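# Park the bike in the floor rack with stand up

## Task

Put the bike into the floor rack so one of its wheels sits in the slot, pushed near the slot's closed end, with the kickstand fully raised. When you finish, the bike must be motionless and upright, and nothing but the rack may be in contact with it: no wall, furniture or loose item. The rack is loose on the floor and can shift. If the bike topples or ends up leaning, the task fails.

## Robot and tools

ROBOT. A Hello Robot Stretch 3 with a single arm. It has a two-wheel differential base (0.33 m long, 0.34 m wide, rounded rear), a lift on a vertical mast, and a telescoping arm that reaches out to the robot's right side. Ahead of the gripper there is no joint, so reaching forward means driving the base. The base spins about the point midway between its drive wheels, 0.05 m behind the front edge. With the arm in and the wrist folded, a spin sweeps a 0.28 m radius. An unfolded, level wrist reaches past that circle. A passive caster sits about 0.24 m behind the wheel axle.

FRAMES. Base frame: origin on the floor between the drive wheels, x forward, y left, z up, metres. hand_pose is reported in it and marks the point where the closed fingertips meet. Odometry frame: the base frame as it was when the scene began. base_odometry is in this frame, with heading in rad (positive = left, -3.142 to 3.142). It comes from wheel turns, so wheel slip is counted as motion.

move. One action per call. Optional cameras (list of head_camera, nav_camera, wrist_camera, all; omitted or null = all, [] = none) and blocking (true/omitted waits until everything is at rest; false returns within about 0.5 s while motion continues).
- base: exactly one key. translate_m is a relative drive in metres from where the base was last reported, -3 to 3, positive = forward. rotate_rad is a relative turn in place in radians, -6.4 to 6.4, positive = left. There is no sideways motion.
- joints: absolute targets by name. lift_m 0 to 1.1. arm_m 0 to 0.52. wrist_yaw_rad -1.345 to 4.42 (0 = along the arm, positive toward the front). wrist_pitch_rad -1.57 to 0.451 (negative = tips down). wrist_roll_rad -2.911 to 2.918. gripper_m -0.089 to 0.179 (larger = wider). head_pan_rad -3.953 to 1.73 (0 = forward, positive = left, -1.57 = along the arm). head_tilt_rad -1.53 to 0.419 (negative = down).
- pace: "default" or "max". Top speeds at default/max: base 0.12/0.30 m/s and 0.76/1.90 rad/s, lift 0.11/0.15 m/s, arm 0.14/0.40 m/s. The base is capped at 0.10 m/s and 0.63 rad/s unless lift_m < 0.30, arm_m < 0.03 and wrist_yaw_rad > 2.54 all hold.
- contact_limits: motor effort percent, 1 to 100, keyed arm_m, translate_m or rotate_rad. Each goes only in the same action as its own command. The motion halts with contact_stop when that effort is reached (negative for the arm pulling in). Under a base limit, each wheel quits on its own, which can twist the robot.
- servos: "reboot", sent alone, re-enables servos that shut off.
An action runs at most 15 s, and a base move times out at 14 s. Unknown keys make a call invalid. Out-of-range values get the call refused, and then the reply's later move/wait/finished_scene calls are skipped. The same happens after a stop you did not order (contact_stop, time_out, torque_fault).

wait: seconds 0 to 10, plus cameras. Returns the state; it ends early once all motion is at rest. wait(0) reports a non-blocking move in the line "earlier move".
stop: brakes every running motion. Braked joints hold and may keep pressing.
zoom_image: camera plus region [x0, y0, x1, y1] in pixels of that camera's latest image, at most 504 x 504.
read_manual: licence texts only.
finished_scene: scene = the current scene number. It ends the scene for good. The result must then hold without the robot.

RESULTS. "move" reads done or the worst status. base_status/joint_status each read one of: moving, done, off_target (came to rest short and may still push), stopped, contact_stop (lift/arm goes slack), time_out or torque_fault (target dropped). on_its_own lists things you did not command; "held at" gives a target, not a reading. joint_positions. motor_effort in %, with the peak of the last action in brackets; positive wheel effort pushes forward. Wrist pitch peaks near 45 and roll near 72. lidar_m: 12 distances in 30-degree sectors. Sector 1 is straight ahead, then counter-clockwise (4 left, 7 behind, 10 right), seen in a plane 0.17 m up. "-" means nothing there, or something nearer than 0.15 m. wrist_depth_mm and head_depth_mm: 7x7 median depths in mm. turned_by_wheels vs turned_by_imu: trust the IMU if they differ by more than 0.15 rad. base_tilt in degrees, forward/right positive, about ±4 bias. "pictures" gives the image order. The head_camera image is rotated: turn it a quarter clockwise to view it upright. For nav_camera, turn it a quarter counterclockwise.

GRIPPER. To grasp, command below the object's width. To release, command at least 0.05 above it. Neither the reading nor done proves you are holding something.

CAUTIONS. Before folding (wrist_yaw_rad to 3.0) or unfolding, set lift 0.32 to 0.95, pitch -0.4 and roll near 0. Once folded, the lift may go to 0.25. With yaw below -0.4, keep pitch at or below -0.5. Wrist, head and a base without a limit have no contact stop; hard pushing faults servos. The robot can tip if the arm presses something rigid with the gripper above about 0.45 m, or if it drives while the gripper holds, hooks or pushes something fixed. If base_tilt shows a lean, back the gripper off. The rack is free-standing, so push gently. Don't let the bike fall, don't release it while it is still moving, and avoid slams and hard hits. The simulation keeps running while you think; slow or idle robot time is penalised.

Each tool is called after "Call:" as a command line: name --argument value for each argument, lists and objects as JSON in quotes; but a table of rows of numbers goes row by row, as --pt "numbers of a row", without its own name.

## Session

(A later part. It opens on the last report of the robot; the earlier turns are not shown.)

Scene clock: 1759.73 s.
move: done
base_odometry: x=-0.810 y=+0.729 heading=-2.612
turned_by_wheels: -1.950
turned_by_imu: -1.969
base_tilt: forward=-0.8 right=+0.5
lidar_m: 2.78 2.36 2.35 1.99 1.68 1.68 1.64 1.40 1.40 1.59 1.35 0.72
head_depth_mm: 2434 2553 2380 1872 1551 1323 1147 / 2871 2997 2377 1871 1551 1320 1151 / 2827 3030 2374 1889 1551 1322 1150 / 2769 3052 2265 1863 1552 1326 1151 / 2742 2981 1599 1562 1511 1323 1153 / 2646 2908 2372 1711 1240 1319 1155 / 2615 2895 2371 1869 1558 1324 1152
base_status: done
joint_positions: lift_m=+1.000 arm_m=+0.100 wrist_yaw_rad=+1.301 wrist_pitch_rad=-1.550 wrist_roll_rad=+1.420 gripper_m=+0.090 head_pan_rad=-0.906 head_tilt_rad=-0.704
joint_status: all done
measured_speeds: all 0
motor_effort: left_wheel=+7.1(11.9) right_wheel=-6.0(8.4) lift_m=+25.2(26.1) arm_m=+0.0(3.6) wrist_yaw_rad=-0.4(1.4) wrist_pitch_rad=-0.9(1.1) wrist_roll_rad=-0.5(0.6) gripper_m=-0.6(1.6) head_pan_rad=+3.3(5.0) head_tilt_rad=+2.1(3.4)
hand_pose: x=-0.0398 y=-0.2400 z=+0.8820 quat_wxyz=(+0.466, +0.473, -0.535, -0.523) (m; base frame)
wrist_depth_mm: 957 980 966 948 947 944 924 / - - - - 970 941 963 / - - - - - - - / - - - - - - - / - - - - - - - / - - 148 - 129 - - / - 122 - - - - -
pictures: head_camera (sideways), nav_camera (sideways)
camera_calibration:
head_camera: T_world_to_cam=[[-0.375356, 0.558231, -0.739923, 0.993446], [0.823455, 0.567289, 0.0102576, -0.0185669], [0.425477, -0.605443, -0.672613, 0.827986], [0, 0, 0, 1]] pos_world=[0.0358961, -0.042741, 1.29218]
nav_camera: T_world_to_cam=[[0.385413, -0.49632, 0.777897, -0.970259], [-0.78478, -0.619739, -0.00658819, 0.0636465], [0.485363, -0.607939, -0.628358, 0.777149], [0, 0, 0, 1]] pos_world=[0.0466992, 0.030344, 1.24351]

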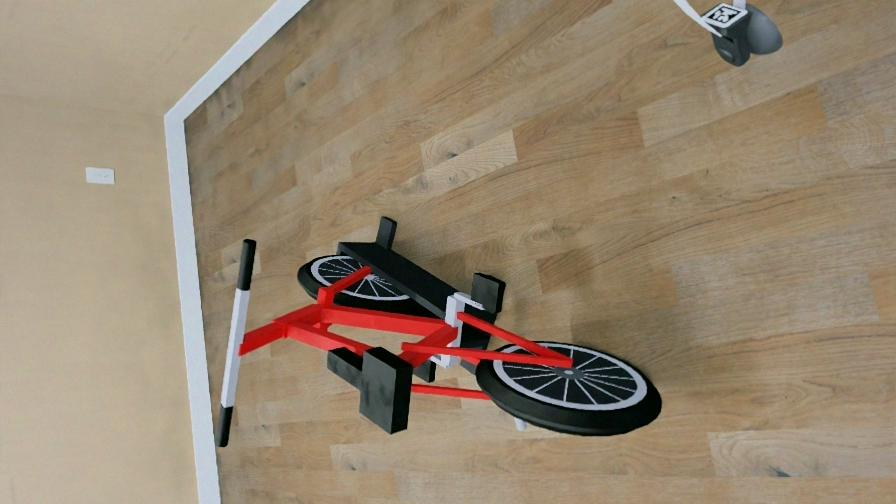

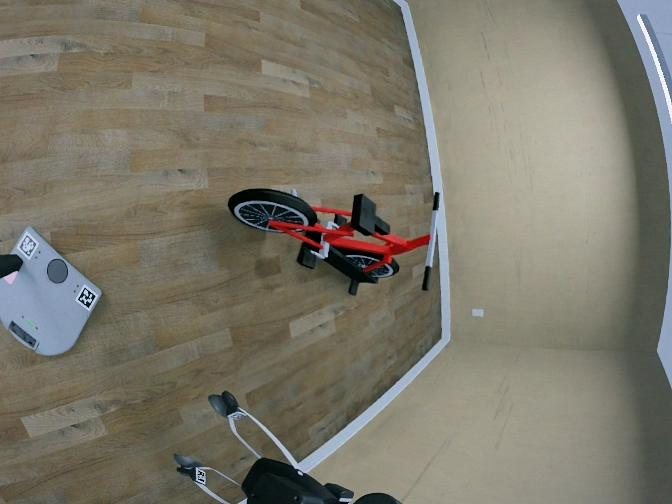

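Call:
move --base '{"rotate_rad": -0.04}' --cameras '[]'

Call:
move --base '{"translate_m": 0.86}' --cameras '[]'

Call:
move --base '{"rotate_rad": 0.56}' --joints '{"head_pan_rad": -2.1, "head_tilt_rad": -0.8, "wrist_roll_rad": 0}' --cameras '["head_camera", "nav_camera"]'

Scene clock: 1791.43 s.
move: done
base_odometry: x=-0.810 y=+0.729 heading=-2.652
turned_by_wheels: -0.040
turned_by_imu: -0.041
base_tilt: forward=-0.8 right=+0.5
lidar_m: 2.86 2.36 2.35 2.04 1.69 1.68 1.67 1.40 1.39 1.55 1.35 0.72
head_depth_mm: 2222 2397 2329 1880 1548 1326 1154 / 2699 2898 2368 1868 1553 1324 1155 / 2869 3101 2368 1878 1550 1325 1155 / 2786 3061 2355 1861 1549 1322 1144 / 2722 3009 1756 1692 1553 1317 1152 / 2664 2909 2382 1330 1300 1296 1146 / 2583 2807 2380 1812 1512 1318 1154
base_status: done
joint_positions: lift_m=+1.000 arm_m=+0.100 wrist_yaw_rad=+1.301 wrist_pitch_rad=-1.550 wrist_roll_rad=+1.420 gripper_m=+0.090 head_pan_rad=-0.906 head_tilt_rad=-0.704
joint_status: not commanded
measured_speeds: all 0
motor_effort: left_wheel=+6.5(10.7) right_wheel=-5.7(8.8) lift_m=+25.5(26.4) arm_m=-5.5(6.2) wrist_yaw_rad=-0.1(1.1) wrist_pitch_rad=-0.9(1.0) wrist_roll_rad=+0.2(0.6) gripper_m=-0.3(1.6) head_pan_rad=+2.7(3.9) head_tilt_rad=+1.3(2.7)
hand_pose: x=-0.0398 y=-0.2400 z=+0.8820 quat_wxyz=(+0.466, +0.473, -0.535, -0.523) (m; base frame)
wrist_depth_mm: 957 954 974 949 955 948 930 / 920 - - - 972 962 940 / - - - - - - - / - - - - - - - / - - - - - - - / - - 147 - 129 - - / - 122 - - - - -
pictures: none
No camera images: "cameras" was empty.

Scene clock: 1801.17 s.
move: done
base_odometry: x=-1.569 y=+0.324 heading=-2.652
turned_by_wheels: +0.000
turned_by_imu: +0.002
base_tilt: forward=-0.8 right=+0.5
lidar_m: 2.17 1.80 1.79 2.00 2.34 2.33 2.35 1.97 0.40 0.51 2.43 2.41
head_depth_mm: 2398 2781 2363 1871 1402 1152 1129 / 2306 2680 2375 1885 1553 1315 1151 / 2254 2584 2378 1876 1553 1324 1150 / 2199 2491 2338 1873 1553 1319 1154 / 2155 2418 2384 1868 1554 1324 1152 / 2088 2373 2366 1874 1559 1330 1149 / 2024 2284 2358 1876 1547 1327 1153
base_status: done
joint_positions: lift_m=+1.000 arm_m=+0.100 wrist_yaw_rad=+1.301 wrist_pitch_rad=-1.550 wrist_roll_rad=+1.420 gripper_m=+0.090 head_pan_rad=-0.906 head_tilt_rad=-0.704
joint_status: not commanded
measured_speeds: all 0
motor_effort: left_wheel=+6.4(11.5) right_wheel=-2.2(3.4) lift_m=+26.7(27.1) arm_m=-12.4(13.1) wrist_yaw_rad=-0.4(1.3) wrist_pitch_rad=-0.9(1.1) wrist_roll_rad=+0.0(0.6) gripper_m=+0.7(2.0) head_pan_rad=+3.2(4.1) head_tilt_rad=+2.1(3.0)
hand_pose: x=-0.0398 y=-0.2400 z=+0.8820 quat_wxyz=(+0.466, +0.473, -0.535, -0.523) (m; base frame)
wrist_depth_mm: 979 962 971 953 955 948 928 / - - - - - - 968 / - - - - - - - / - - - - - - - / - - - - - - - / - - 148 - 129 - - / - 122 - - - - -
pictures: none
No camera images: "cameras" was empty.

Scene clock: 1803.17 s.
move: done
base_odometry: x=-1.569 y=+0.324 heading=-2.092
turned_by_wheels: +0.560
turned_by_imu: +0.564
base_tilt: forward=-0.8 right=+0.4
lidar_m: 1.80 1.80 2.04 2.33 2.33 2.29 1.96 0.40 0.53 2.42 2.41 2.12
head_depth_mm: 1806 - - - - 1271 1123 / 1952 - - - 1431 1278 1128 / 2086 - - 1316 1291 1201 1129 / 2172 - - 989 1370 1277 1129 / 2323 - 1336 1476 1462 1274 1121 / - 2472 2024 - 1404 381 1126 / - - - - 1397 1274 1125
base_status: done
joint_positions: lift_m=+1.000 arm_m=+0.100 wrist_yaw_rad=+1.301 wrist_pitch_rad=-1.550 wrist_roll_rad=+0.006 gripper_m=+0.090 head_pan_rad=-2.094 head_tilt_rad=-0.790
joint_status: all done
measured_speeds: all 0
motor_effort: left_wheel=-6.0(9.5) right_wheel=+7.2(11.1) lift_m=+25.8(27.1) arm_m=-12.7(12.9) wrist_yaw_rad=-0.9(1.2) wrist_pitch_rad=-1.0(1.1) wrist_roll_rad=-2.0(3.7) gripper_m=-1.2(1.5) head_pan_rad=-2.5(6.6) head_tilt_rad=-5.6(7.7)
hand_pose: x=-0.0396 y=-0.2402 z=+0.8820 quat_wxyz=(+0.702, +0.699, -0.104, -0.090) (m; base frame)
wrist_depth_mm: 948 943 962 963 958 957 937 / - - - - 973 985 951 / - - - - - - - / - - - - - - - / - 702 156 - - - 872 / 422 - 148 - 130 539 707 / - 122 - - - 536 521
pictures: head_camera (sideways), nav_camera (sideways)
camera_calibration:
head_camera: T_world_to_cam=[[0.408255, 0.609533, -0.679557, 0.909997], [0.833372, -0.55269, 0.00492324, -0.0116819], [-0.372584, -0.568334, -0.733606, 0.912182], [0, 0, 0, 1]] pos_world=[-0.0219113, -0.0427053, 1.28763]
nav_camera: T_world_to_cam=[[-0.348775, -0.59871, 0.721043, -0.891679], [-0.867628, 0.497166, -0.00686288, 0.0645087], [-0.354369, -0.627991, -0.692857, 0.866168], [0, 0, 0, 1]] pos_world=[0.0519178, -0.0219832, 1.24351]

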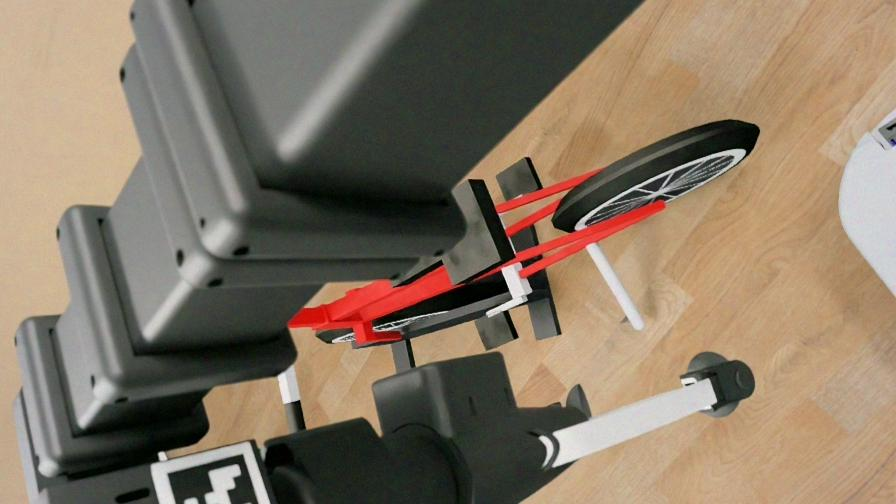

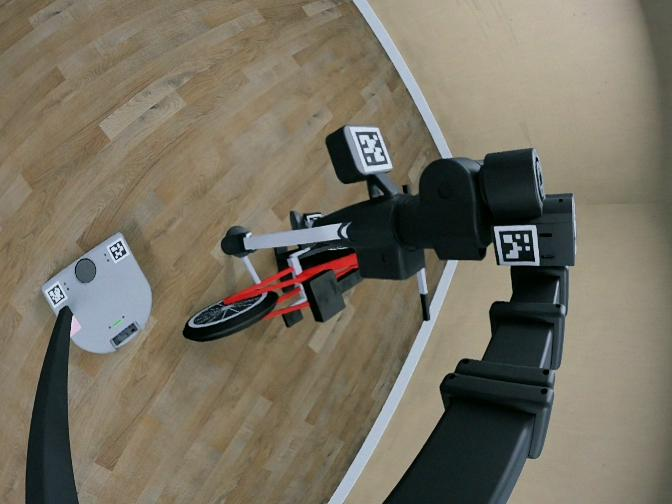

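Call:
move --joints '{"wrist_yaw_rad": -1.34, "arm_m": 0.42}' --cameras '[]'

Call:
move --joints '{"wrist_pitch_rad": -1.16, "lift_m": 0.63}' --cameras '["wrist_camera", "head_camera"]'

Scene clock: 1824.57 s.
move: done
base_odometry: x=-1.569 y=+0.324 heading=-2.092
turned_by_wheels: +0.000
turned_by_imu: -0.001
base_tilt: forward=-0.8 right=+0.5
lidar_m: 1.80 1.80 2.05 2.34 2.33 2.29 1.96 0.40 0.53 2.42 2.42 2.12
head_depth_mm: 1800 - - - - 1286 1126 / 1954 - - - 1434 1274 1126 / 2085 - - 1328 1291 1197 1130 / 2187 - - 1013 1374 1272 1126 / 2354 - 1333 1500 1457 1271 1127 / - - 2006 1717 1458 1271 1121 / - 2522 2087 1712 1466 1274 1124
base_status: not commanded
joint_positions: lift_m=+1.000 arm_m=+0.420 wrist_yaw_rad=-1.338 wrist_pitch_rad=-1.550 wrist_roll_rad=+0.004 gripper_m=+0.090 head_pan_rad=-2.094 head_tilt_rad=-0.790
joint_status: all done
measured_speeds: all 0
motor_effort: left_wheel=-6.4(7.0) right_wheel=+7.5(7.9) lift_m=+27.1(28.4) arm_m=+12.8(14.5) wrist_yaw_rad=-1.8(5.1) wrist_pitch_rad=-0.9(1.1) wrist_roll_rad=-1.7(2.4) gripper_m=+0.6(1.8) head_pan_rad=-2.2(3.4) head_tilt_rad=-5.5(6.0)
hand_pose: x=-0.0031 y=-0.5604 z=+0.8820 quat_wxyz=(+0.088, +0.074, -0.703, -0.702) (m; base frame)
wrist_depth_mm: 944 967 955 935 951 789 944 / - - - - 964 972 975 / - - - - - - - / - - - - - 883 - / - - - - - - - / - - 147 - 129 - - / - 121 - - - - -
pictures: none
No camera images: "cameras" was empty.

Scene clock: 1828.77 s.
move: done
base_odometry: x=-1.569 y=+0.324 heading=-2.092
turned_by_wheels: +0.000
turned_by_imu: -0.001
base_tilt: forward=-0.8 right=+0.6
lidar_m: 1.79 1.80 2.04 2.34 2.33 2.29 1.95 0.40 0.53 2.42 2.41 2.13
head_depth_mm: 1818 2053 2085 1726 1463 1271 1125 / 1949 2201 2081 1730 1469 1279 1124 / 2085 2371 2083 1681 1290 1115 381 / 2259 2498 2031 1012 1345 427 954 / 2470 2650 1326 1498 501 1221 1128 / 2703 2656 2015 1691 1377 1273 1121 / 2562 2643 2063 651 1427 1267 1123
base_status: not commanded
joint_positions: lift_m=+0.630 arm_m=+0.420 wrist_yaw_rad=-1.338 wrist_pitch_rad=-1.170 wrist_roll_rad=+0.004 gripper_m=+0.090 head_pan_rad=-2.094 head_tilt_rad=-0.790
joint_status: all done
measured_speeds: all 0
motor_effort: left_wheel=-5.2(6.6) right_wheel=+7.2(7.8) lift_m=+23.3(26.9) arm_m=+11.5(13.1) wrist_yaw_rad=-1.7(2.1) wrist_pitch_rad=+1.8(4.3) wrist_roll_rad=-1.6(1.8) gripper_m=-0.5(2.4) head_pan_rad=-1.9(3.5) head_tilt_rad=-4.8(6.3)
hand_pose: x=-0.0971 y=-0.5827 z=+0.5234 quat_wxyz=(+0.219, -0.060, -0.705, -0.672) (m; base frame)
wrist_depth_mm: 791 772 615 547 544 405 766 / 757 751 549 746 533 409 367 / 735 734 717 730 723 533 445 / 702 685 690 694 679 700 680 / 685 685 679 680 683 679 677 / 659 646 147 663 133 629 - / 650 121 636 626 635 557 -
pictures: head_camera (sideways), wrist_camera
camera_calibration:
head_camera: T_world_to_cam=[[0.40837, 0.609467, -0.679546, 0.909982], [0.833272, -0.552841, 0.00492231, -0.0116801], [-0.372681, -0.568257, -0.733616, 0.912195], [0, 0, 0, 1]] pos_world=[-0.0219189, -0.0427, 1.28763]
wrist_camera: T_world_to_cam=[[-0.223847, 0.974167, -0.0298502, 0.568815], [0.950113, 0.211289, -0.229439, 0.372679], [-0.217205, -0.0797202, -0.972865, 0.60446], [0, 0, 0, 1]] pos_world=[-0.0954678, -0.584676, 0.690545]

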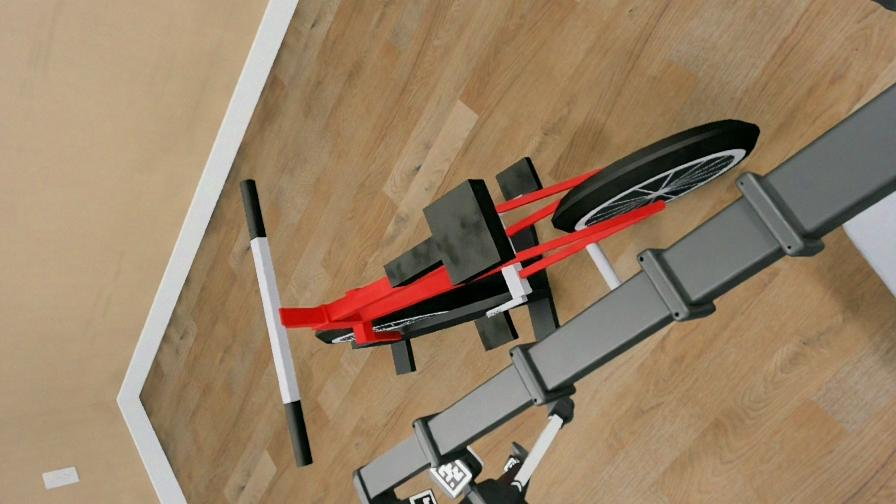

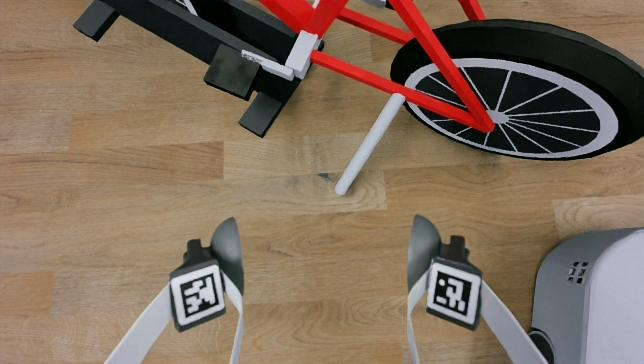

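Call:
move --joints '{"wrist_pitch_rad": -1.29, "lift_m": 0.3}' --cameras '[]'

Call:
move --joints '{"lift_m": 0.167, "arm_m": 0.415}' --cameras '["wrist_camera", "head_camera"]'

Scene clock: 1842.03 s.
move: done
base_odometry: x=-1.569 y=+0.324 heading=-2.092
turned_by_wheels: +0.000
turned_by_imu: -0.001
base_tilt: forward=-0.8 right=+0.5
lidar_m: 1.80 1.80 2.04 2.33 2.33 2.28 1.96 0.40 0.53 2.42 2.41 2.12
head_depth_mm: 1801 2045 2089 1716 1461 1272 1136 / 1929 2214 2083 1718 1467 1280 1129 / 2102 2371 2102 1682 1294 1201 1132 / 2254 2516 2004 1006 1372 1281 689 / 2467 2642 1328 1498 1462 798 1123 / 2685 2667 2037 1712 1003 1252 1129 / 2539 2646 2087 1715 901 1244 1125
base_status: not commanded
joint_positions: lift_m=+0.300 arm_m=+0.420 wrist_yaw_rad=-1.338 wrist_pitch_rad=-1.288 wrist_roll_rad=+0.004 gripper_m=+0.090 head_pan_rad=-2.094 head_tilt_rad=-0.790
joint_status: all done
measured_speeds: all 0
motor_effort: left_wheel=-6.1(6.6) right_wheel=+6.5(8.0) lift_m=+23.2(27.2) arm_m=+11.0(12.9) wrist_yaw_rad=-1.0(2.1) wrist_pitch_rad=-0.4(3.0) wrist_roll_rad=-1.7(2.0) gripper_m=+0.7(1.8) head_pan_rad=-2.9(3.7) head_tilt_rad=-4.9(6.0)
hand_pose: x=-0.0685 y=-0.5759 z=+0.1859 quat_wxyz=(+0.179, -0.019, -0.707, -0.684) (m; base frame)
wrist_depth_mm: 375 370 364 373 369 367 368 / 373 367 367 366 365 362 363 / 359 361 360 360 362 352 357 / 359 358 355 354 354 352 351 / 356 351 347 347 350 348 345 / 347 343 147 344 132 340 339 / 343 122 336 340 335 335 340
pictures: none
No camera images: "cameras" was empty.

Scene clock: 1844.07 s.
move: done
base_odometry: x=-1.569 y=+0.324 heading=-2.092
turned_by_wheels: +0.000
turned_by_imu: +0.000
base_tilt: forward=-0.8 right=+0.5
lidar_m: 1.80 1.80 2.03 2.33 2.33 2.29 1.96 0.39 0.53 2.41 2.41 2.13
head_depth_mm: 1811 2051 2103 1738 1468 1275 1124 / 1953 2199 2072 1720 1466 1267 1129 / 2095 2366 2084 1679 1290 1188 1121 / 2266 2524 2044 1009 1372 1280 825 / 2493 2656 1335 1499 1464 1231 1111 / 2697 2646 2007 1731 1459 1227 1122 / 2544 2656 2083 1720 1462 1251 1121
base_status: not commanded
joint_positions: lift_m=+0.167 arm_m=+0.415 wrist_yaw_rad=-1.338 wrist_pitch_rad=-1.288 wrist_roll_rad=+0.004 gripper_m=+0.090 head_pan_rad=-2.094 head_tilt_rad=-0.790
joint_status: all done
measured_speeds: all 0
motor_effort: left_wheel=-6.0(7.2) right_wheel=+6.9(7.7) lift_m=+23.3(26.4) arm_m=-11.9(13.6) wrist_yaw_rad=-1.6(2.1) wrist_pitch_rad=-0.5(0.6) wrist_roll_rad=-1.5(1.9) gripper_m=-1.1(2.1) head_pan_rad=-3.3(3.6) head_tilt_rad=-4.2(5.5)
hand_pose: x=-0.0685 y=-0.5709 z=+0.0529 quat_wxyz=(+0.179, -0.019, -0.707, -0.684) (m; base frame)
wrist_depth_mm: 236 235 234 233 232 231 231 / 233 231 230 230 230 228 226 / 227 229 226 227 224 223 222 / 225 224 224 223 222 222 220 / 220 220 222 218 218 217 216 / 217 219 147 217 136 213 213 / 215 122 213 213 212 210 211
pictures: head_camera (sideways), wrist_camera
camera_calibration:
head_camera: T_world_to_cam=[[0.40837, 0.609467, -0.679546, 0.909982], [0.833272, -0.552841, 0.00492232, -0.0116801], [-0.372681, -0.568257, -0.733616, 0.912195], [0, 0, 0, 1]] pos_world=[-0.0219189, -0.0427, 1.28763]
wrist_camera: T_world_to_cam=[[-0.220382, 0.974987, -0.0288438, 0.550347], [0.969826, 0.215863, -0.113315, 0.232871], [-0.104254, -0.0529459, -0.99314, 0.178027], [0, 0, 0, 1]] pos_world=[-0.0859977, -0.577423, 0.219068]

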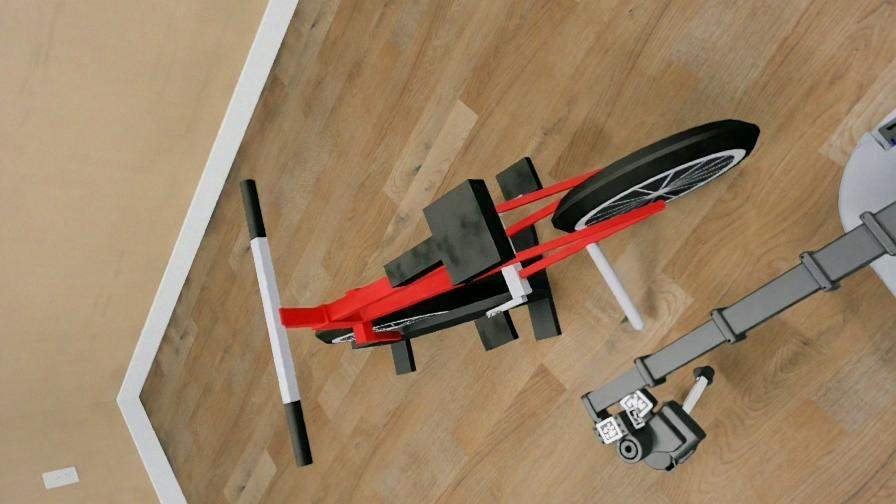

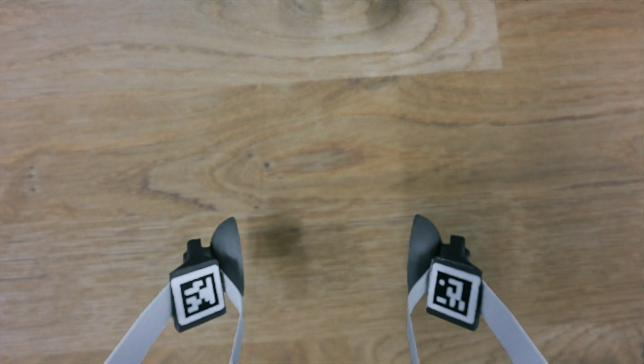

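Call:
move --base '{"translate_m": -0.11}' --cameras '["wrist_camera", "head_camera"]'

Scene clock: 1856.90 s.
move: done
base_odometry: x=-1.514 y=+0.419 heading=-2.092
turned_by_wheels: +0.000
turned_by_imu: -0.001
base_tilt: forward=-0.8 right=+0.5
lidar_m: 1.90 1.90 2.16 2.30 2.30 2.17 1.85 0.30 0.35 2.45 2.44 2.25
head_depth_mm: 1706 1949 2047 1731 1457 1272 1129 / 1838 2099 2075 1725 1467 1280 1126 / 1982 2262 2086 1710 1469 1251 1005 / 2138 2429 2020 1725 1225 1204 826 / 2325 2547 2030 1111 1379 1220 1105 / 2577 2632 1956 1678 1431 1217 1120 / 2597 2644 2023 1706 1455 1249 1123
base_status: done
joint_positions: lift_m=+0.167 arm_m=+0.415 wrist_yaw_rad=-1.338 wrist_pitch_rad=-1.288 wrist_roll_rad=+0.004 gripper_m=+0.090 head_pan_rad=-2.094 head_tilt_rad=-0.790
joint_status: not commanded
measured_speeds: all 0
motor_effort: left_wheel=-4.8(9.6) right_wheel=+3.8(4.4) lift_m=+28.9(29.1) arm_m=-10.0(11.7) wrist_yaw_rad=-2.1(2.2) wrist_pitch_rad=-0.5(0.6) wrist_roll_rad=-1.4(1.8) gripper_m=-0.7(1.9) head_pan_rad=-2.1(3.7) head_tilt_rad=-4.9(6.1)
hand_pose: x=-0.0684 y=-0.5708 z=+0.0529 quat_wxyz=(+0.179, -0.019, -0.707, -0.684) (m; base frame)
wrist_depth_mm: 236 234 234 233 125 230 231 / 233 232 230 230 227 226 229 / 229 228 227 157 225 223 223 / 224 223 224 221 222 220 220 / 221 220 219 219 219 218 217 / 217 219 148 216 136 214 215 / 214 122 213 213 212 210 210
pictures: head_camera (sideways), wrist_camera
camera_calibration:
head_camera: T_world_to_cam=[[0.408371, 0.609467, -0.679547, 0.909982], [0.833272, -0.552842, 0.00492233, -0.0116801], [-0.372682, -0.568257, -0.733616, 0.912195], [0, 0, 0, 1]] pos_world=[-0.0219189, -0.0427, 1.28763]
wrist_camera: T_world_to_cam=[[-0.220372, 0.974989, -0.0288407, 0.550347], [0.96986, 0.21587, -0.113008, 0.232782], [-0.103956, -0.0528753, -0.993175, 0.178084], [0, 0, 0, 1]] pos_world=[-0.0859717, -0.577417, 0.219047]

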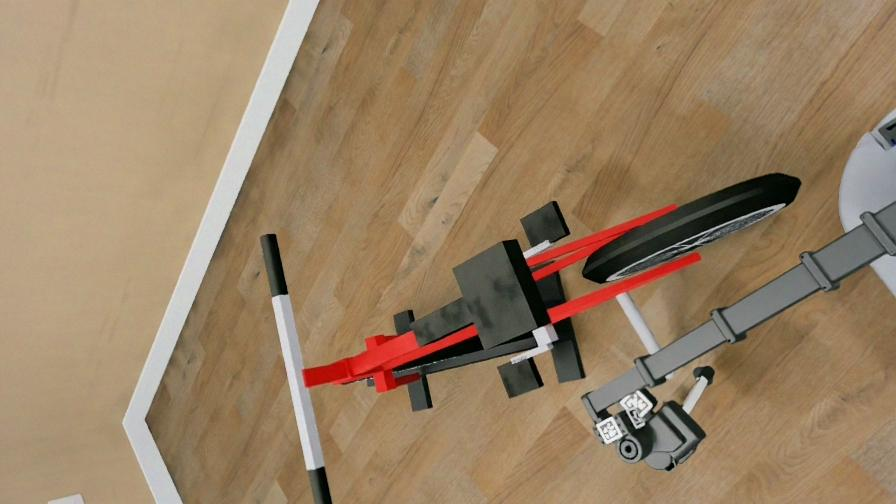

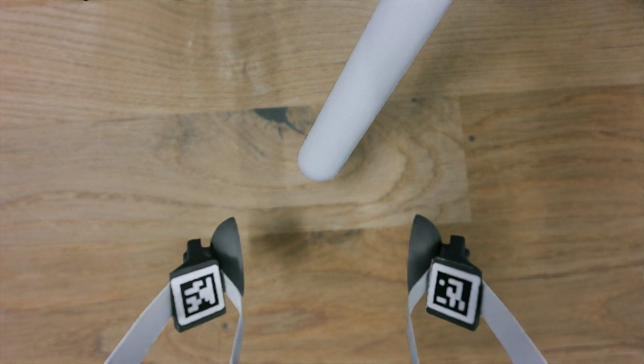

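Call:
move --base '{"translate_m": -0.07}' --cameras '["wrist_camera", "head_camera"]'

Scene clock: 1863.37 s.
move: done
base_odometry: x=-1.479 y=+0.480 heading=-2.093
turned_by_wheels: +0.000
turned_by_imu: -0.001
base_tilt: forward=-0.7 right=+0.5
lidar_m: 1.97 1.96 2.23 2.28 2.28 2.08 1.79 0.25 0.25 2.47 2.46 2.33
head_depth_mm: 1646 1853 2036 1728 1474 1276 1130 / 1757 2022 2083 1726 1466 1279 1129 / 1897 2185 2086 1715 1469 1274 1129 / 2055 2364 2091 1736 1411 1134 826 / 2245 2506 2021 1719 1032 1047 1111 / 2453 2646 2025 1363 1286 1215 1128 / 2591 2651 2015 1724 1468 1247 1125
base_status: done
joint_positions: lift_m=+0.167 arm_m=+0.415 wrist_yaw_rad=-1.338 wrist_pitch_rad=-1.288 wrist_roll_rad=+0.004 gripper_m=+0.090 head_pan_rad=-2.094 head_tilt_rad=-0.790
joint_status: not commanded
measured_speeds: all 0
motor_effort: left_wheel=-4.3(9.1) right_wheel=+3.9(4.4) lift_m=+31.6(33.3) arm_m=-8.5(9.9) wrist_yaw_rad=-1.9(2.0) wrist_pitch_rad=-0.4(0.6) wrist_roll_rad=-1.3(1.9) gripper_m=+0.5(1.8) head_pan_rad=-2.3(3.1) head_tilt_rad=-4.5(6.1)
hand_pose: x=-0.0684 y=-0.5708 z=+0.0529 quat_wxyz=(+0.179, -0.019, -0.707, -0.684) (m; base frame)
wrist_depth_mm: 216 233 234 231 232 80 182 / 229 231 232 229 89 225 227 / 229 226 227 226 100 225 223 / 224 224 222 221 221 220 221 / 221 220 219 127 218 218 217 / 219 218 133 214 136 213 213 / 214 122 212 213 211 209 210
pictures: head_camera (sideways), wrist_camera
camera_calibration:
head_camera: T_world_to_cam=[[0.40837, 0.609467, -0.679547, 0.909982], [0.833272, -0.552841, 0.00492233, -0.0116801], [-0.372681, -0.568257, -0.733616, 0.912195], [0, 0, 0, 1]] pos_world=[-0.0219189, -0.0427, 1.28763]
wrist_camera: T_world_to_cam=[[-0.22037, 0.97499, -0.0288398, 0.550347], [0.969871, 0.215873, -0.112916, 0.232755], [-0.103867, -0.0528542, -0.993186, 0.178101], [0, 0, 0, 1]] pos_world=[-0.0859639, -0.577415, 0.219041]

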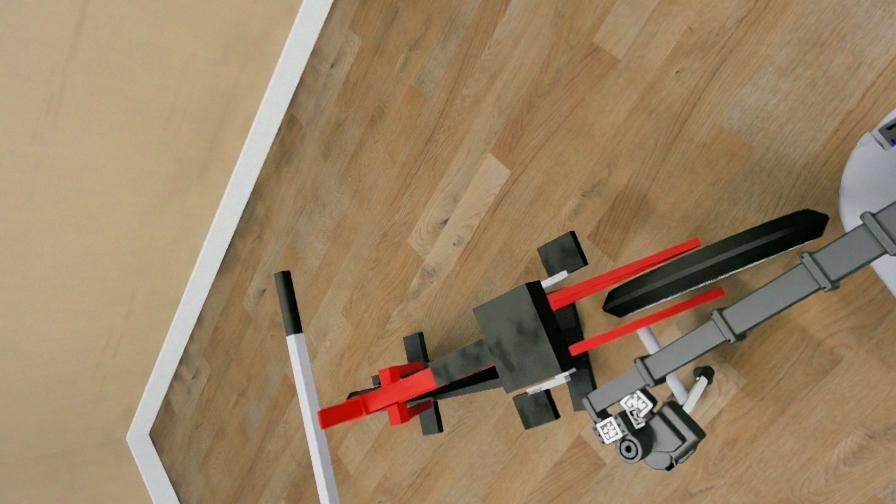

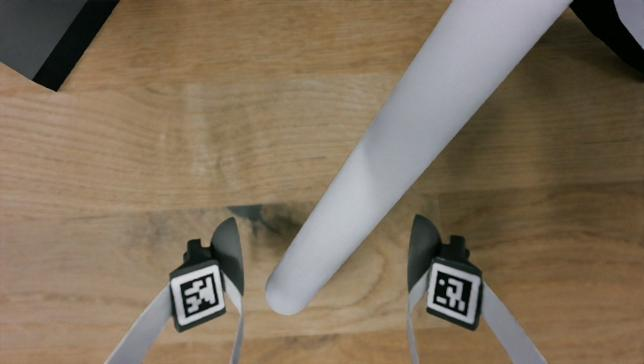

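Call:
move --joints '{"gripper_m": -0.01}' --cameras '["wrist_camera"]'

Call:
move --joints '{"arm_m": 0.36}' --cameras '["wrist_camera", "head_camera"]'

Scene clock: 1870.50 s.
move: done
base_odometry: x=-1.479 y=+0.480 heading=-2.093
turned_by_wheels: +0.000
turned_by_imu: -0.001
base_tilt: forward=-0.9 right=+0.6
lidar_m: 1.97 1.97 2.24 2.28 2.28 2.09 1.79 0.25 0.25 2.47 2.47 2.34
head_depth_mm: 1644 1855 2030 1721 1466 1277 1125 / 1771 2008 2076 1719 1463 1275 1127 / 1900 2184 2093 1722 1467 1277 1129 / 2065 2362 2093 1729 1406 1133 827 / 2244 2535 2024 1718 1028 1041 1107 / 2459 2625 2014 1421 1294 1224 1124 / 2557 2645 2019 1710 1458 1247 1126
base_status: not commanded
joint_positions: lift_m=+0.167 arm_m=+0.415 wrist_yaw_rad=-1.338 wrist_pitch_rad=-1.291 wrist_roll_rad=+0.004 gripper_m=-0.009 head_pan_rad=-2.094 head_tilt_rad=-0.790
joint_status: all done
measured_speeds: all 0
motor_effort: left_wheel=-4.4(5.8) right_wheel=+4.0(4.3) lift_m=+32.7(34.2) arm_m=-7.2(8.3) wrist_yaw_rad=-1.4(2.1) wrist_pitch_rad=+0.2(0.5) wrist_roll_rad=-1.8(2.0) gripper_m=-18.0(100.0) head_pan_rad=-2.1(3.2) head_tilt_rad=-3.8(6.3)
hand_pose: x=-0.0677 y=-0.5707 z=+0.0528 quat_wxyz=(+0.178, -0.018, -0.707, -0.684) (m; base frame)
wrist_depth_mm: 215 232 233 233 232 79 182 / 229 230 230 230 90 87 225 / 228 226 227 226 102 222 222 / 224 224 223 221 115 219 218 / 222 221 219 128 217 216 215 / 218 217 130 138 212 215 213 / 214 215 131 213 211 211 210
pictures: wrist_camera
camera_calibration:
wrist_camera: T_world_to_cam=[[-0.220295, 0.975008, -0.0288167, 0.550351], [0.970198, 0.21596, -0.109894, 0.231888], [-0.100924, -0.052167, -0.993525, 0.178654], [0, 0, 0, 1]] pos_world=[-0.0857069, -0.577355, 0.21884]

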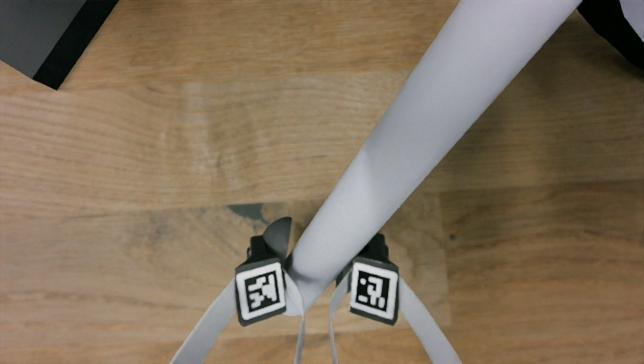

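Scene clock: 1872.03 s.
move: done
base_odometry: x=-1.479 y=+0.480 heading=-2.092
turned_by_wheels: +0.000
turned_by_imu: +0.000
base_tilt: forward=-0.9 right=+0.5
lidar_m: 1.97 1.97 2.23 2.28 2.28 2.09 1.79 0.24 0.24 2.47 2.47 2.33
head_depth_mm: 1652 1857 2030 1714 1471 1279 1125 / 1765 2005 2078 1702 1468 1279 1128 / 1899 2185 2092 1723 1460 1278 1127 / 2058 2370 2090 1715 1401 1104 812 / 2233 2513 2006 1722 1023 1042 1108 / 2456 2632 2021 1503 1314 1064 1129 / 2555 2635 2085 1717 1465 1255 1122
base_status: not commanded
joint_positions: lift_m=+0.167 arm_m=+0.360 wrist_yaw_rad=-1.330 wrist_pitch_rad=-1.319 wrist_roll_rad=+0.004 gripper_m=-0.009 head_pan_rad=-2.094 head_tilt_rad=-0.790
joint_status: all done
measured_speeds: all 0
motor_effort: left_wheel=-2.1(5.8) right_wheel=-5.5(6.5) lift_m=+32.5(33.7) arm_m=-19.5(21.6) wrist_yaw_rad=-8.8(9.1) wrist_pitch_rad=+5.3(5.4) wrist_roll_rad=-1.6(1.8) gripper_m=-18.4(19.6) head_pan_rad=-2.0(3.1) head_tilt_rad=-4.3(6.1)
hand_pose: x=-0.0607 y=-0.5144 z=+0.0515 quat_wxyz=(+0.171, -0.005, -0.707, -0.686) (m; base frame)
wrist_depth_mm: 232 231 231 228 80 224 183 / 229 227 226 91 224 223 221 / 226 225 223 99 222 220 219 / 224 223 221 115 220 218 217 / 222 222 220 132 218 217 215 / 221 219 128 133 215 214 211 / 218 218 216 214 213 211 209
pictures: head_camera (sideways), wrist_camera
camera_calibration:
head_camera: T_world_to_cam=[[0.408385, 0.609489, -0.679518, 0.909945], [0.83327, -0.552844, 0.00491991, -0.0116769], [-0.372669, -0.568232, -0.733642, 0.912229], [0, 0, 0, 1]] pos_world=[-0.0219188, -0.0426995, 1.28763]
wrist_camera: T_world_to_cam=[[-0.227368, 0.97339, -0.0285658, 0.495673], [0.971023, 0.224403, -0.0821986, 0.215823], [-0.073601, -0.0464274, -0.996206, 0.185825], [0, 0, 0, 1]] pos_world=[-0.0831916, -0.522287, 0.21702]

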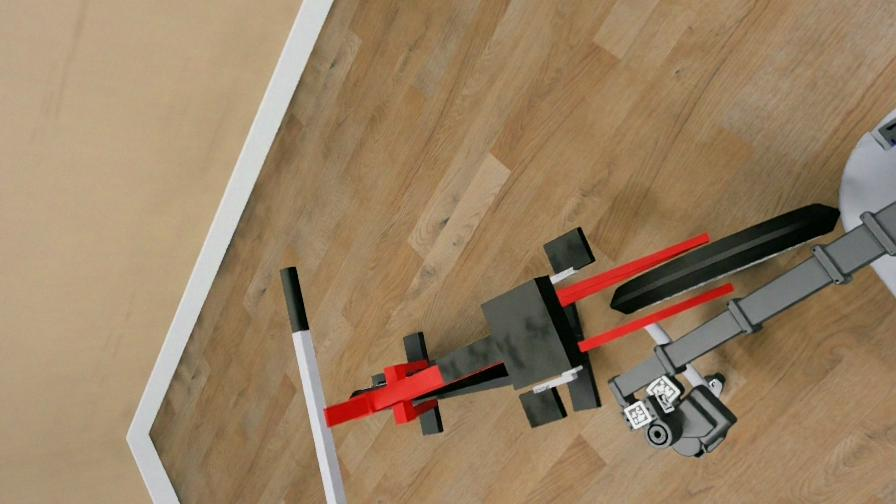

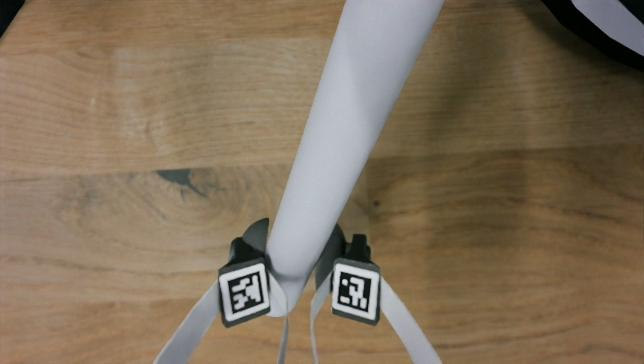

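Call:
move --joints '{"arm_m": 0.32}' --cameras '["wrist_camera", "head_camera"]'

Scene clock: 1876.13 s.
move: done
base_odometry: x=-1.479 y=+0.480 heading=-2.092
turned_by_wheels: +0.000
turned_by_imu: +0.000
base_tilt: forward=-0.8 right=+0.5
lidar_m: 1.97 1.96 2.23 2.28 2.28 2.09 1.79 0.24 0.24 2.47 2.46 2.34
head_depth_mm: 1651 1859 2025 1722 1462 1274 1125 / 1769 2020 2088 1718 1467 1276 1127 / 1907 2179 2061 1729 1463 1272 1128 / 2061 2376 2084 1714 1398 1103 827 / 2254 2532 2027 1706 1019 1037 1105 / 2486 2635 2005 1503 1374 929 1125 / 2559 2627 2088 1713 1467 1270 1125
base_status: not commanded
joint_positions: lift_m=+0.167 arm_m=+0.320 wrist_yaw_rad=-1.329 wrist_pitch_rad=-1.346 wrist_roll_rad=+0.002 gripper_m=-0.009 head_pan_rad=-2.094 head_tilt_rad=-0.790
joint_status: all done
measured_speeds: all 0
motor_effort: left_wheel=+0.5(2.8) right_wheel=-16.3(16.3) lift_m=+14.1(33.3) arm_m=-18.7(21.8) wrist_yaw_rad=-9.2(9.8) wrist_pitch_rad=+10.2(10.4) wrist_roll_rad=-1.2(1.8) gripper_m=-18.8(19.4) head_pan_rad=-2.3(3.2) head_tilt_rad=-4.1(5.7)
hand_pose: x=-0.0540 y=-0.4727 z=+0.0505 quat_wxyz=(+0.162, +0.006, -0.707, -0.688) (m; base frame)
wrist_depth_mm: 228 226 226 87 221 221 184 / 226 224 223 92 221 219 218 / 224 223 222 103 219 217 218 / 225 223 221 220 218 218 214 / 222 220 219 134 218 215 213 / 222 220 130 132 215 214 211 / 220 220 216 216 215 213 210
pictures: head_camera (sideways), wrist_camera
camera_calibration:
head_camera: T_world_to_cam=[[0.408385, 0.609489, -0.679518, 0.909945], [0.833271, -0.552844, 0.0049199, -0.0116769], [-0.372668, -0.568232, -0.733642, 0.912229], [0, 0, 0, 1]] pos_world=[-0.0219187, -0.0426995, 1.28763]
wrist_camera: T_world_to_cam=[[-0.22899, 0.973029, -0.0278851, 0.456372], [0.972285, 0.227239, -0.0549995, 0.199878], [-0.0471795, -0.0397066, -0.998097, 0.191966], [0, 0, 0, 1]] pos_world=[-0.0807769, -0.481861, 0.21532]

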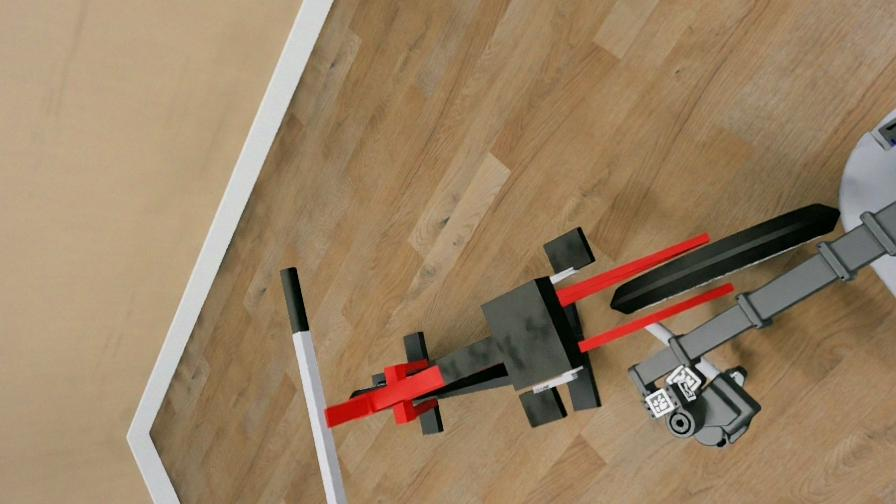

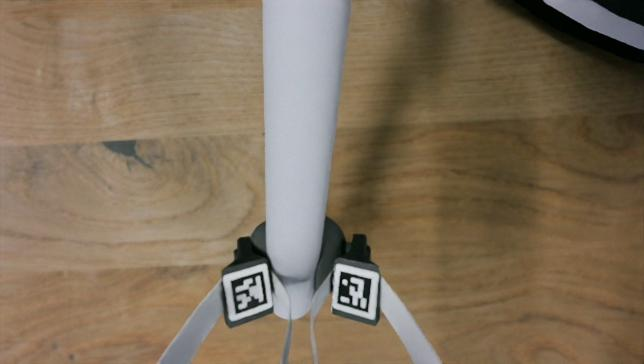

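Call:
move --joints '{"arm_m": 0.28}' --cameras '[]'

Call:
move --joints '{"lift_m": 0.195}' --cameras '["wrist_camera", "head_camera"]'

Scene clock: 1882.03 s.
move: done
base_odometry: x=-1.479 y=+0.480 heading=-2.092
turned_by_wheels: +0.000
turned_by_imu: -0.001
base_tilt: forward=-0.8 right=+0.5
lidar_m: 1.97 1.97 2.23 2.28 2.28 2.09 1.79 0.24 0.24 2.47 2.46 2.33
head_depth_mm: 1652 1857 2023 1725 1472 1277 1127 / 1769 2000 2104 1718 1469 1275 1127 / 1896 2161 2083 1726 1459 1272 1125 / 2071 2371 2085 1718 1408 1102 826 / 2254 2507 2023 1712 1019 1045 1107 / 2470 2639 2008 1493 1368 920 1125 / 2573 2638 2080 1732 1468 1272 1123
base_status: not commanded
joint_positions: lift_m=+0.167 arm_m=+0.280 wrist_yaw_rad=-1.328 wrist_pitch_rad=-1.339 wrist_roll_rad=-0.003 gripper_m=-0.009 head_pan_rad=-2.094 head_tilt_rad=-0.790
joint_status: all done
measured_speeds: all 0
on_its_own: wrist_yaw_rad is at rest, and its effort (-10.3) is outside its rest range (-9 to +9)
motor_effort: left_wheel=+0.8(2.2) right_wheel=-17.6(18.5) lift_m=+14.6(14.8) arm_m=-17.4(20.8) wrist_yaw_rad=-10.3(10.5) wrist_pitch_rad=+9.0(10.7) wrist_roll_rad=+0.9(1.2) gripper_m=-17.7(19.8) head_pan_rad=-2.7(3.1) head_tilt_rad=-3.1(6.1)
hand_pose: x=-0.0558 y=-0.4332 z=+0.0508 quat_wxyz=(+0.167, +0.005, -0.707, -0.688) (m; base frame)
wrist_depth_mm: 227 226 81 224 223 220 169 / 226 226 88 224 223 221 220 / 224 223 96 220 219 219 217 / 225 223 222 218 219 217 215 / 222 222 220 120 217 216 215 / 221 221 130 129 216 214 213 / 219 218 216 216 214 212 210
pictures: none
No camera images: "cameras" was empty.

Scene clock: 1883.33 s.
move: done
base_odometry: x=-1.479 y=+0.480 heading=-2.093
turned_by_wheels: -0.001
turned_by_imu: -0.001
base_tilt: forward=-0.9 right=+0.5
lidar_m: 1.96 1.97 2.23 2.28 2.28 2.09 1.79 0.25 0.26 2.47 2.47 2.34
head_depth_mm: 1646 1870 2031 1714 1464 1277 1126 / 1774 2013 2077 1730 1473 1276 1129 / 1907 2189 2090 1712 1474 1270 1129 / 2062 2387 2108 1707 1374 951 786 / 2248 2492 2016 1684 1094 1058 1108 / 2439 2645 2021 1544 1402 891 1126 / 2577 2626 2020 1715 1452 1275 1124
base_status: not commanded
joint_positions: lift_m=+0.195 arm_m=+0.280 wrist_yaw_rad=-1.338 wrist_pitch_rad=-1.295 wrist_roll_rad=-0.004 gripper_m=-0.010 head_pan_rad=-2.094 head_tilt_rad=-0.790
joint_status: all done
measured_speeds: all 0
motor_effort: left_wheel=-1.5(3.1) right_wheel=+6.6(18.0) lift_m=+30.3(46.9) arm_m=+7.2(18.0) wrist_yaw_rad=-1.8(10.4) wrist_pitch_rad=+0.9(9.2) wrist_roll_rad=+1.2(1.3) gripper_m=-9.4(18.7) head_pan_rad=-2.7(3.6) head_tilt_rad=-5.6(5.9)
hand_pose: x=-0.0668 y=-0.4354 z=+0.0806 quat_wxyz=(+0.179, -0.013, -0.706, -0.685) (m; base frame)
wrist_depth_mm: 262 263 98 261 214 178 153 / 259 258 105 257 255 225 187 / 258 252 254 254 253 250 251 / 249 250 249 130 247 247 247 / 246 248 247 129 244 243 243 / 244 243 241 132 130 239 240 / 243 239 238 238 238 237 240
pictures: head_camera (sideways), wrist_camera
camera_calibration:
head_camera: T_world_to_cam=[[0.408385, 0.60949, -0.679518, 0.909945], [0.833271, -0.552843, 0.00491988, -0.0116769], [-0.372668, -0.568232, -0.733643, 0.91223], [0, 0, 0, 1]] pos_world=[-0.0219187, -0.0426995, 1.28763]
wrist_camera: T_world_to_cam=[[-0.228091, 0.973276, -0.0266207, 0.417956], [0.968723, 0.22411, -0.106544, 0.208091], [-0.0977304, -0.0500897, -0.993952, 0.214599], [0, 0, 0, 1]] pos_world=[-0.0852779, -0.442673, 0.246599]

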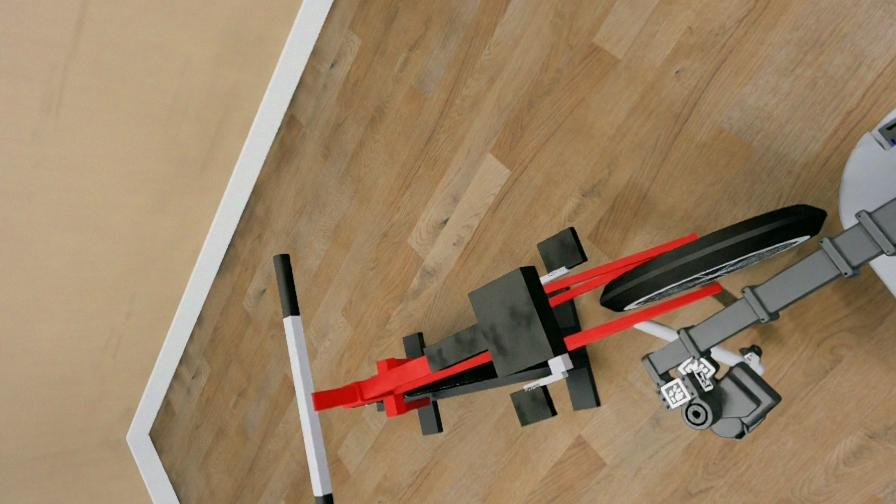

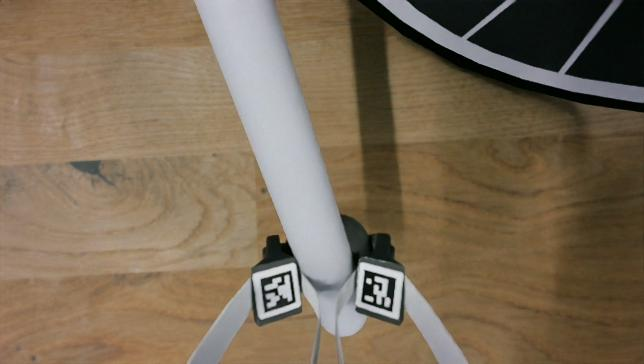

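Call:
move --joints '{"arm_m": 0.255, "lift_m": 0.205}' --cameras '["wrist_camera"]'

Call:
move --joints '{"arm_m": 0.235, "lift_m": 0.228}' --cameras '["wrist_camera", "head_camera"]'

Scene clock: 1889.13 s.
move: done
base_odometry: x=-1.479 y=+0.480 heading=-2.093
turned_by_wheels: +0.000
turned_by_imu: -0.001
base_tilt: forward=-0.8 right=+0.6
lidar_m: 1.97 1.96 2.23 2.28 2.28 2.09 1.79 0.25 0.25 2.46 2.47 2.33
head_depth_mm: 1654 1869 2027 1733 1465 1275 1123 / 1767 1995 2083 1716 1468 1269 1127 / 1905 2176 2089 1712 1463 1276 1121 / 2064 2373 2084 1721 1397 1100 779 / 2255 2516 2013 1733 1040 1050 1107 / 2464 2657 2028 1360 1405 881 1105 / 2588 2632 2033 1711 1467 1270 1122
base_status: not commanded
joint_positions: lift_m=+0.205 arm_m=+0.255 wrist_yaw_rad=-1.338 wrist_pitch_rad=-1.264 wrist_roll_rad=-0.010 gripper_m=-0.010 head_pan_rad=-2.094 head_tilt_rad=-0.790
joint_status: all done
measured_speeds: all 0
motor_effort: left_wheel=-5.8(6.4) right_wheel=+15.5(15.7) lift_m=+37.4(47.5) arm_m=-4.8(12.6) wrist_yaw_rad=-1.3(2.1) wrist_pitch_rad=-5.0(5.5) wrist_roll_rad=+3.4(3.4) gripper_m=-8.5(10.3) head_pan_rad=-3.2(3.5) head_tilt_rad=-3.7(5.9)
hand_pose: x=-0.0745 y=-0.4122 z=+0.0922 quat_wxyz=(+0.192, -0.023, -0.705, -0.682) (m; base frame)
wrist_depth_mm: 280 275 277 274 184 153 131 / 273 272 112 273 250 195 159 / 266 268 117 268 266 267 213 / 263 262 259 260 260 261 260 / 258 257 257 132 255 256 256 / 251 253 254 134 131 252 250 / 248 246 245 245 247 247 246
pictures: wrist_camera
camera_calibration:
wrist_camera: T_world_to_cam=[[-0.23377, 0.971973, -0.0249001, 0.39286], [0.963826, 0.228286, -0.137568, 0.215795], [-0.128028, -0.0561586, -0.990179, 0.221397], [0, 0, 0, 1]] pos_world=[-0.0878054, -0.418679, 0.258691]

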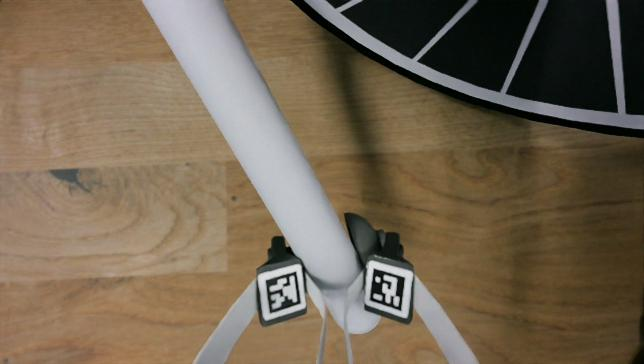

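Scene clock: 1890.17 s.
move: done
base_odometry: x=-1.479 y=+0.480 heading=-2.094
turned_by_wheels: -0.001
turned_by_imu: -0.001
base_tilt: forward=-0.8 right=+0.6
lidar_m: 1.97 1.97 2.23 2.29 2.28 2.09 1.78 0.25 0.25 2.47 2.46 2.33
head_depth_mm: 1643 1857 2027 1720 1462 1273 1128 / 1757 2014 2100 1714 1466 1272 1123 / 1910 2183 2080 1711 1463 1274 1123 / 2041 2372 2091 1719 1413 1134 755 / 2234 2517 2025 1711 1045 961 1108 / 2475 2628 2020 1356 1407 857 1105 / 2583 2624 2007 1709 1464 1273 1125
base_status: not commanded
joint_positions: lift_m=+0.228 arm_m=+0.235 wrist_yaw_rad=-1.338 wrist_pitch_rad=-1.211 wrist_roll_rad=-0.025 gripper_m=-0.010 head_pan_rad=-2.094 head_tilt_rad=-0.790
joint_status: all done
measured_speeds: all 0
on_its_own: right_wheel is at rest, and its effort (+32.1) is outside its rest range (-21 to +21); wrist_pitch_rad is at rest, and its effort (-14.7) is outside its rest range (-8 to +12)
motor_effort: left_wheel=-11.3(12.4) right_wheel=+32.1(32.1) lift_m=+46.5(48.8) arm_m=-7.5(10.3) wrist_yaw_rad=-1.5(1.8) wrist_pitch_rad=-14.7(15.1) wrist_roll_rad=+8.0(8.3) gripper_m=-10.1(10.1) head_pan_rad=-2.7(3.3) head_tilt_rad=-3.2(6.4)
hand_pose: x=-0.0874 y=-0.3953 z=+0.1184 quat_wxyz=(+0.215, -0.036, -0.703, -0.677) (m; base frame)
wrist_depth_mm: 315 124 219 189 108 122 109 / 308 306 129 264 198 159 131 / 298 298 131 297 295 206 165 / 288 289 289 287 292 291 291 / 282 284 281 141 282 284 284 / 273 272 271 142 129 275 272 / 266 268 265 266 265 269 266
pictures: head_camera (sideways), wrist_camera
camera_calibration:
head_camera: T_world_to_cam=[[0.408385, 0.60949, -0.679518, 0.909945], [0.833271, -0.552843, 0.00491987, -0.0116769], [-0.372668, -0.568232, -0.733643, 0.91223], [0, 0, 0, 1]] pos_world=[-0.0219187, -0.0426995, 1.28763]
wrist_camera: T_world_to_cam=[[-0.24871, 0.968384, -0.0193809, 0.37072], [0.951867, 0.240669, -0.189807, 0.238027], [-0.179142, -0.0656549, -0.98163, 0.237473], [0, 0, 0, 1]] pos_world=[-0.0918267, -0.400694, 0.285475]

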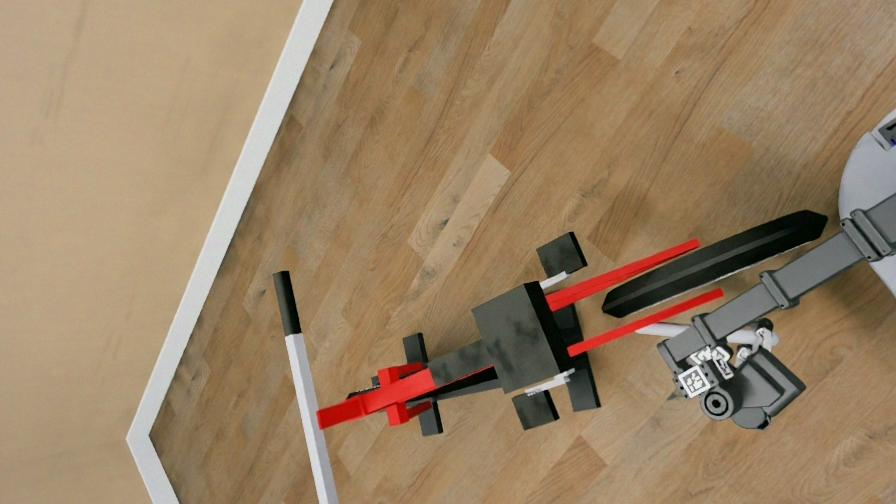

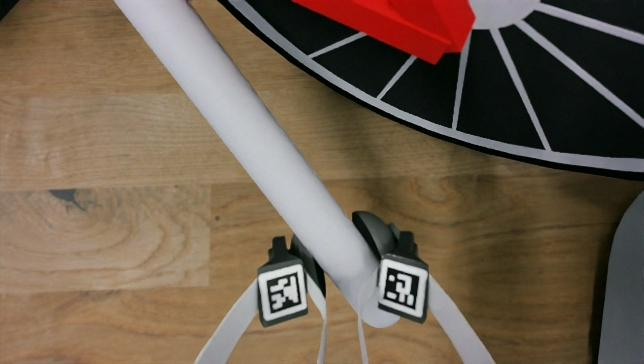

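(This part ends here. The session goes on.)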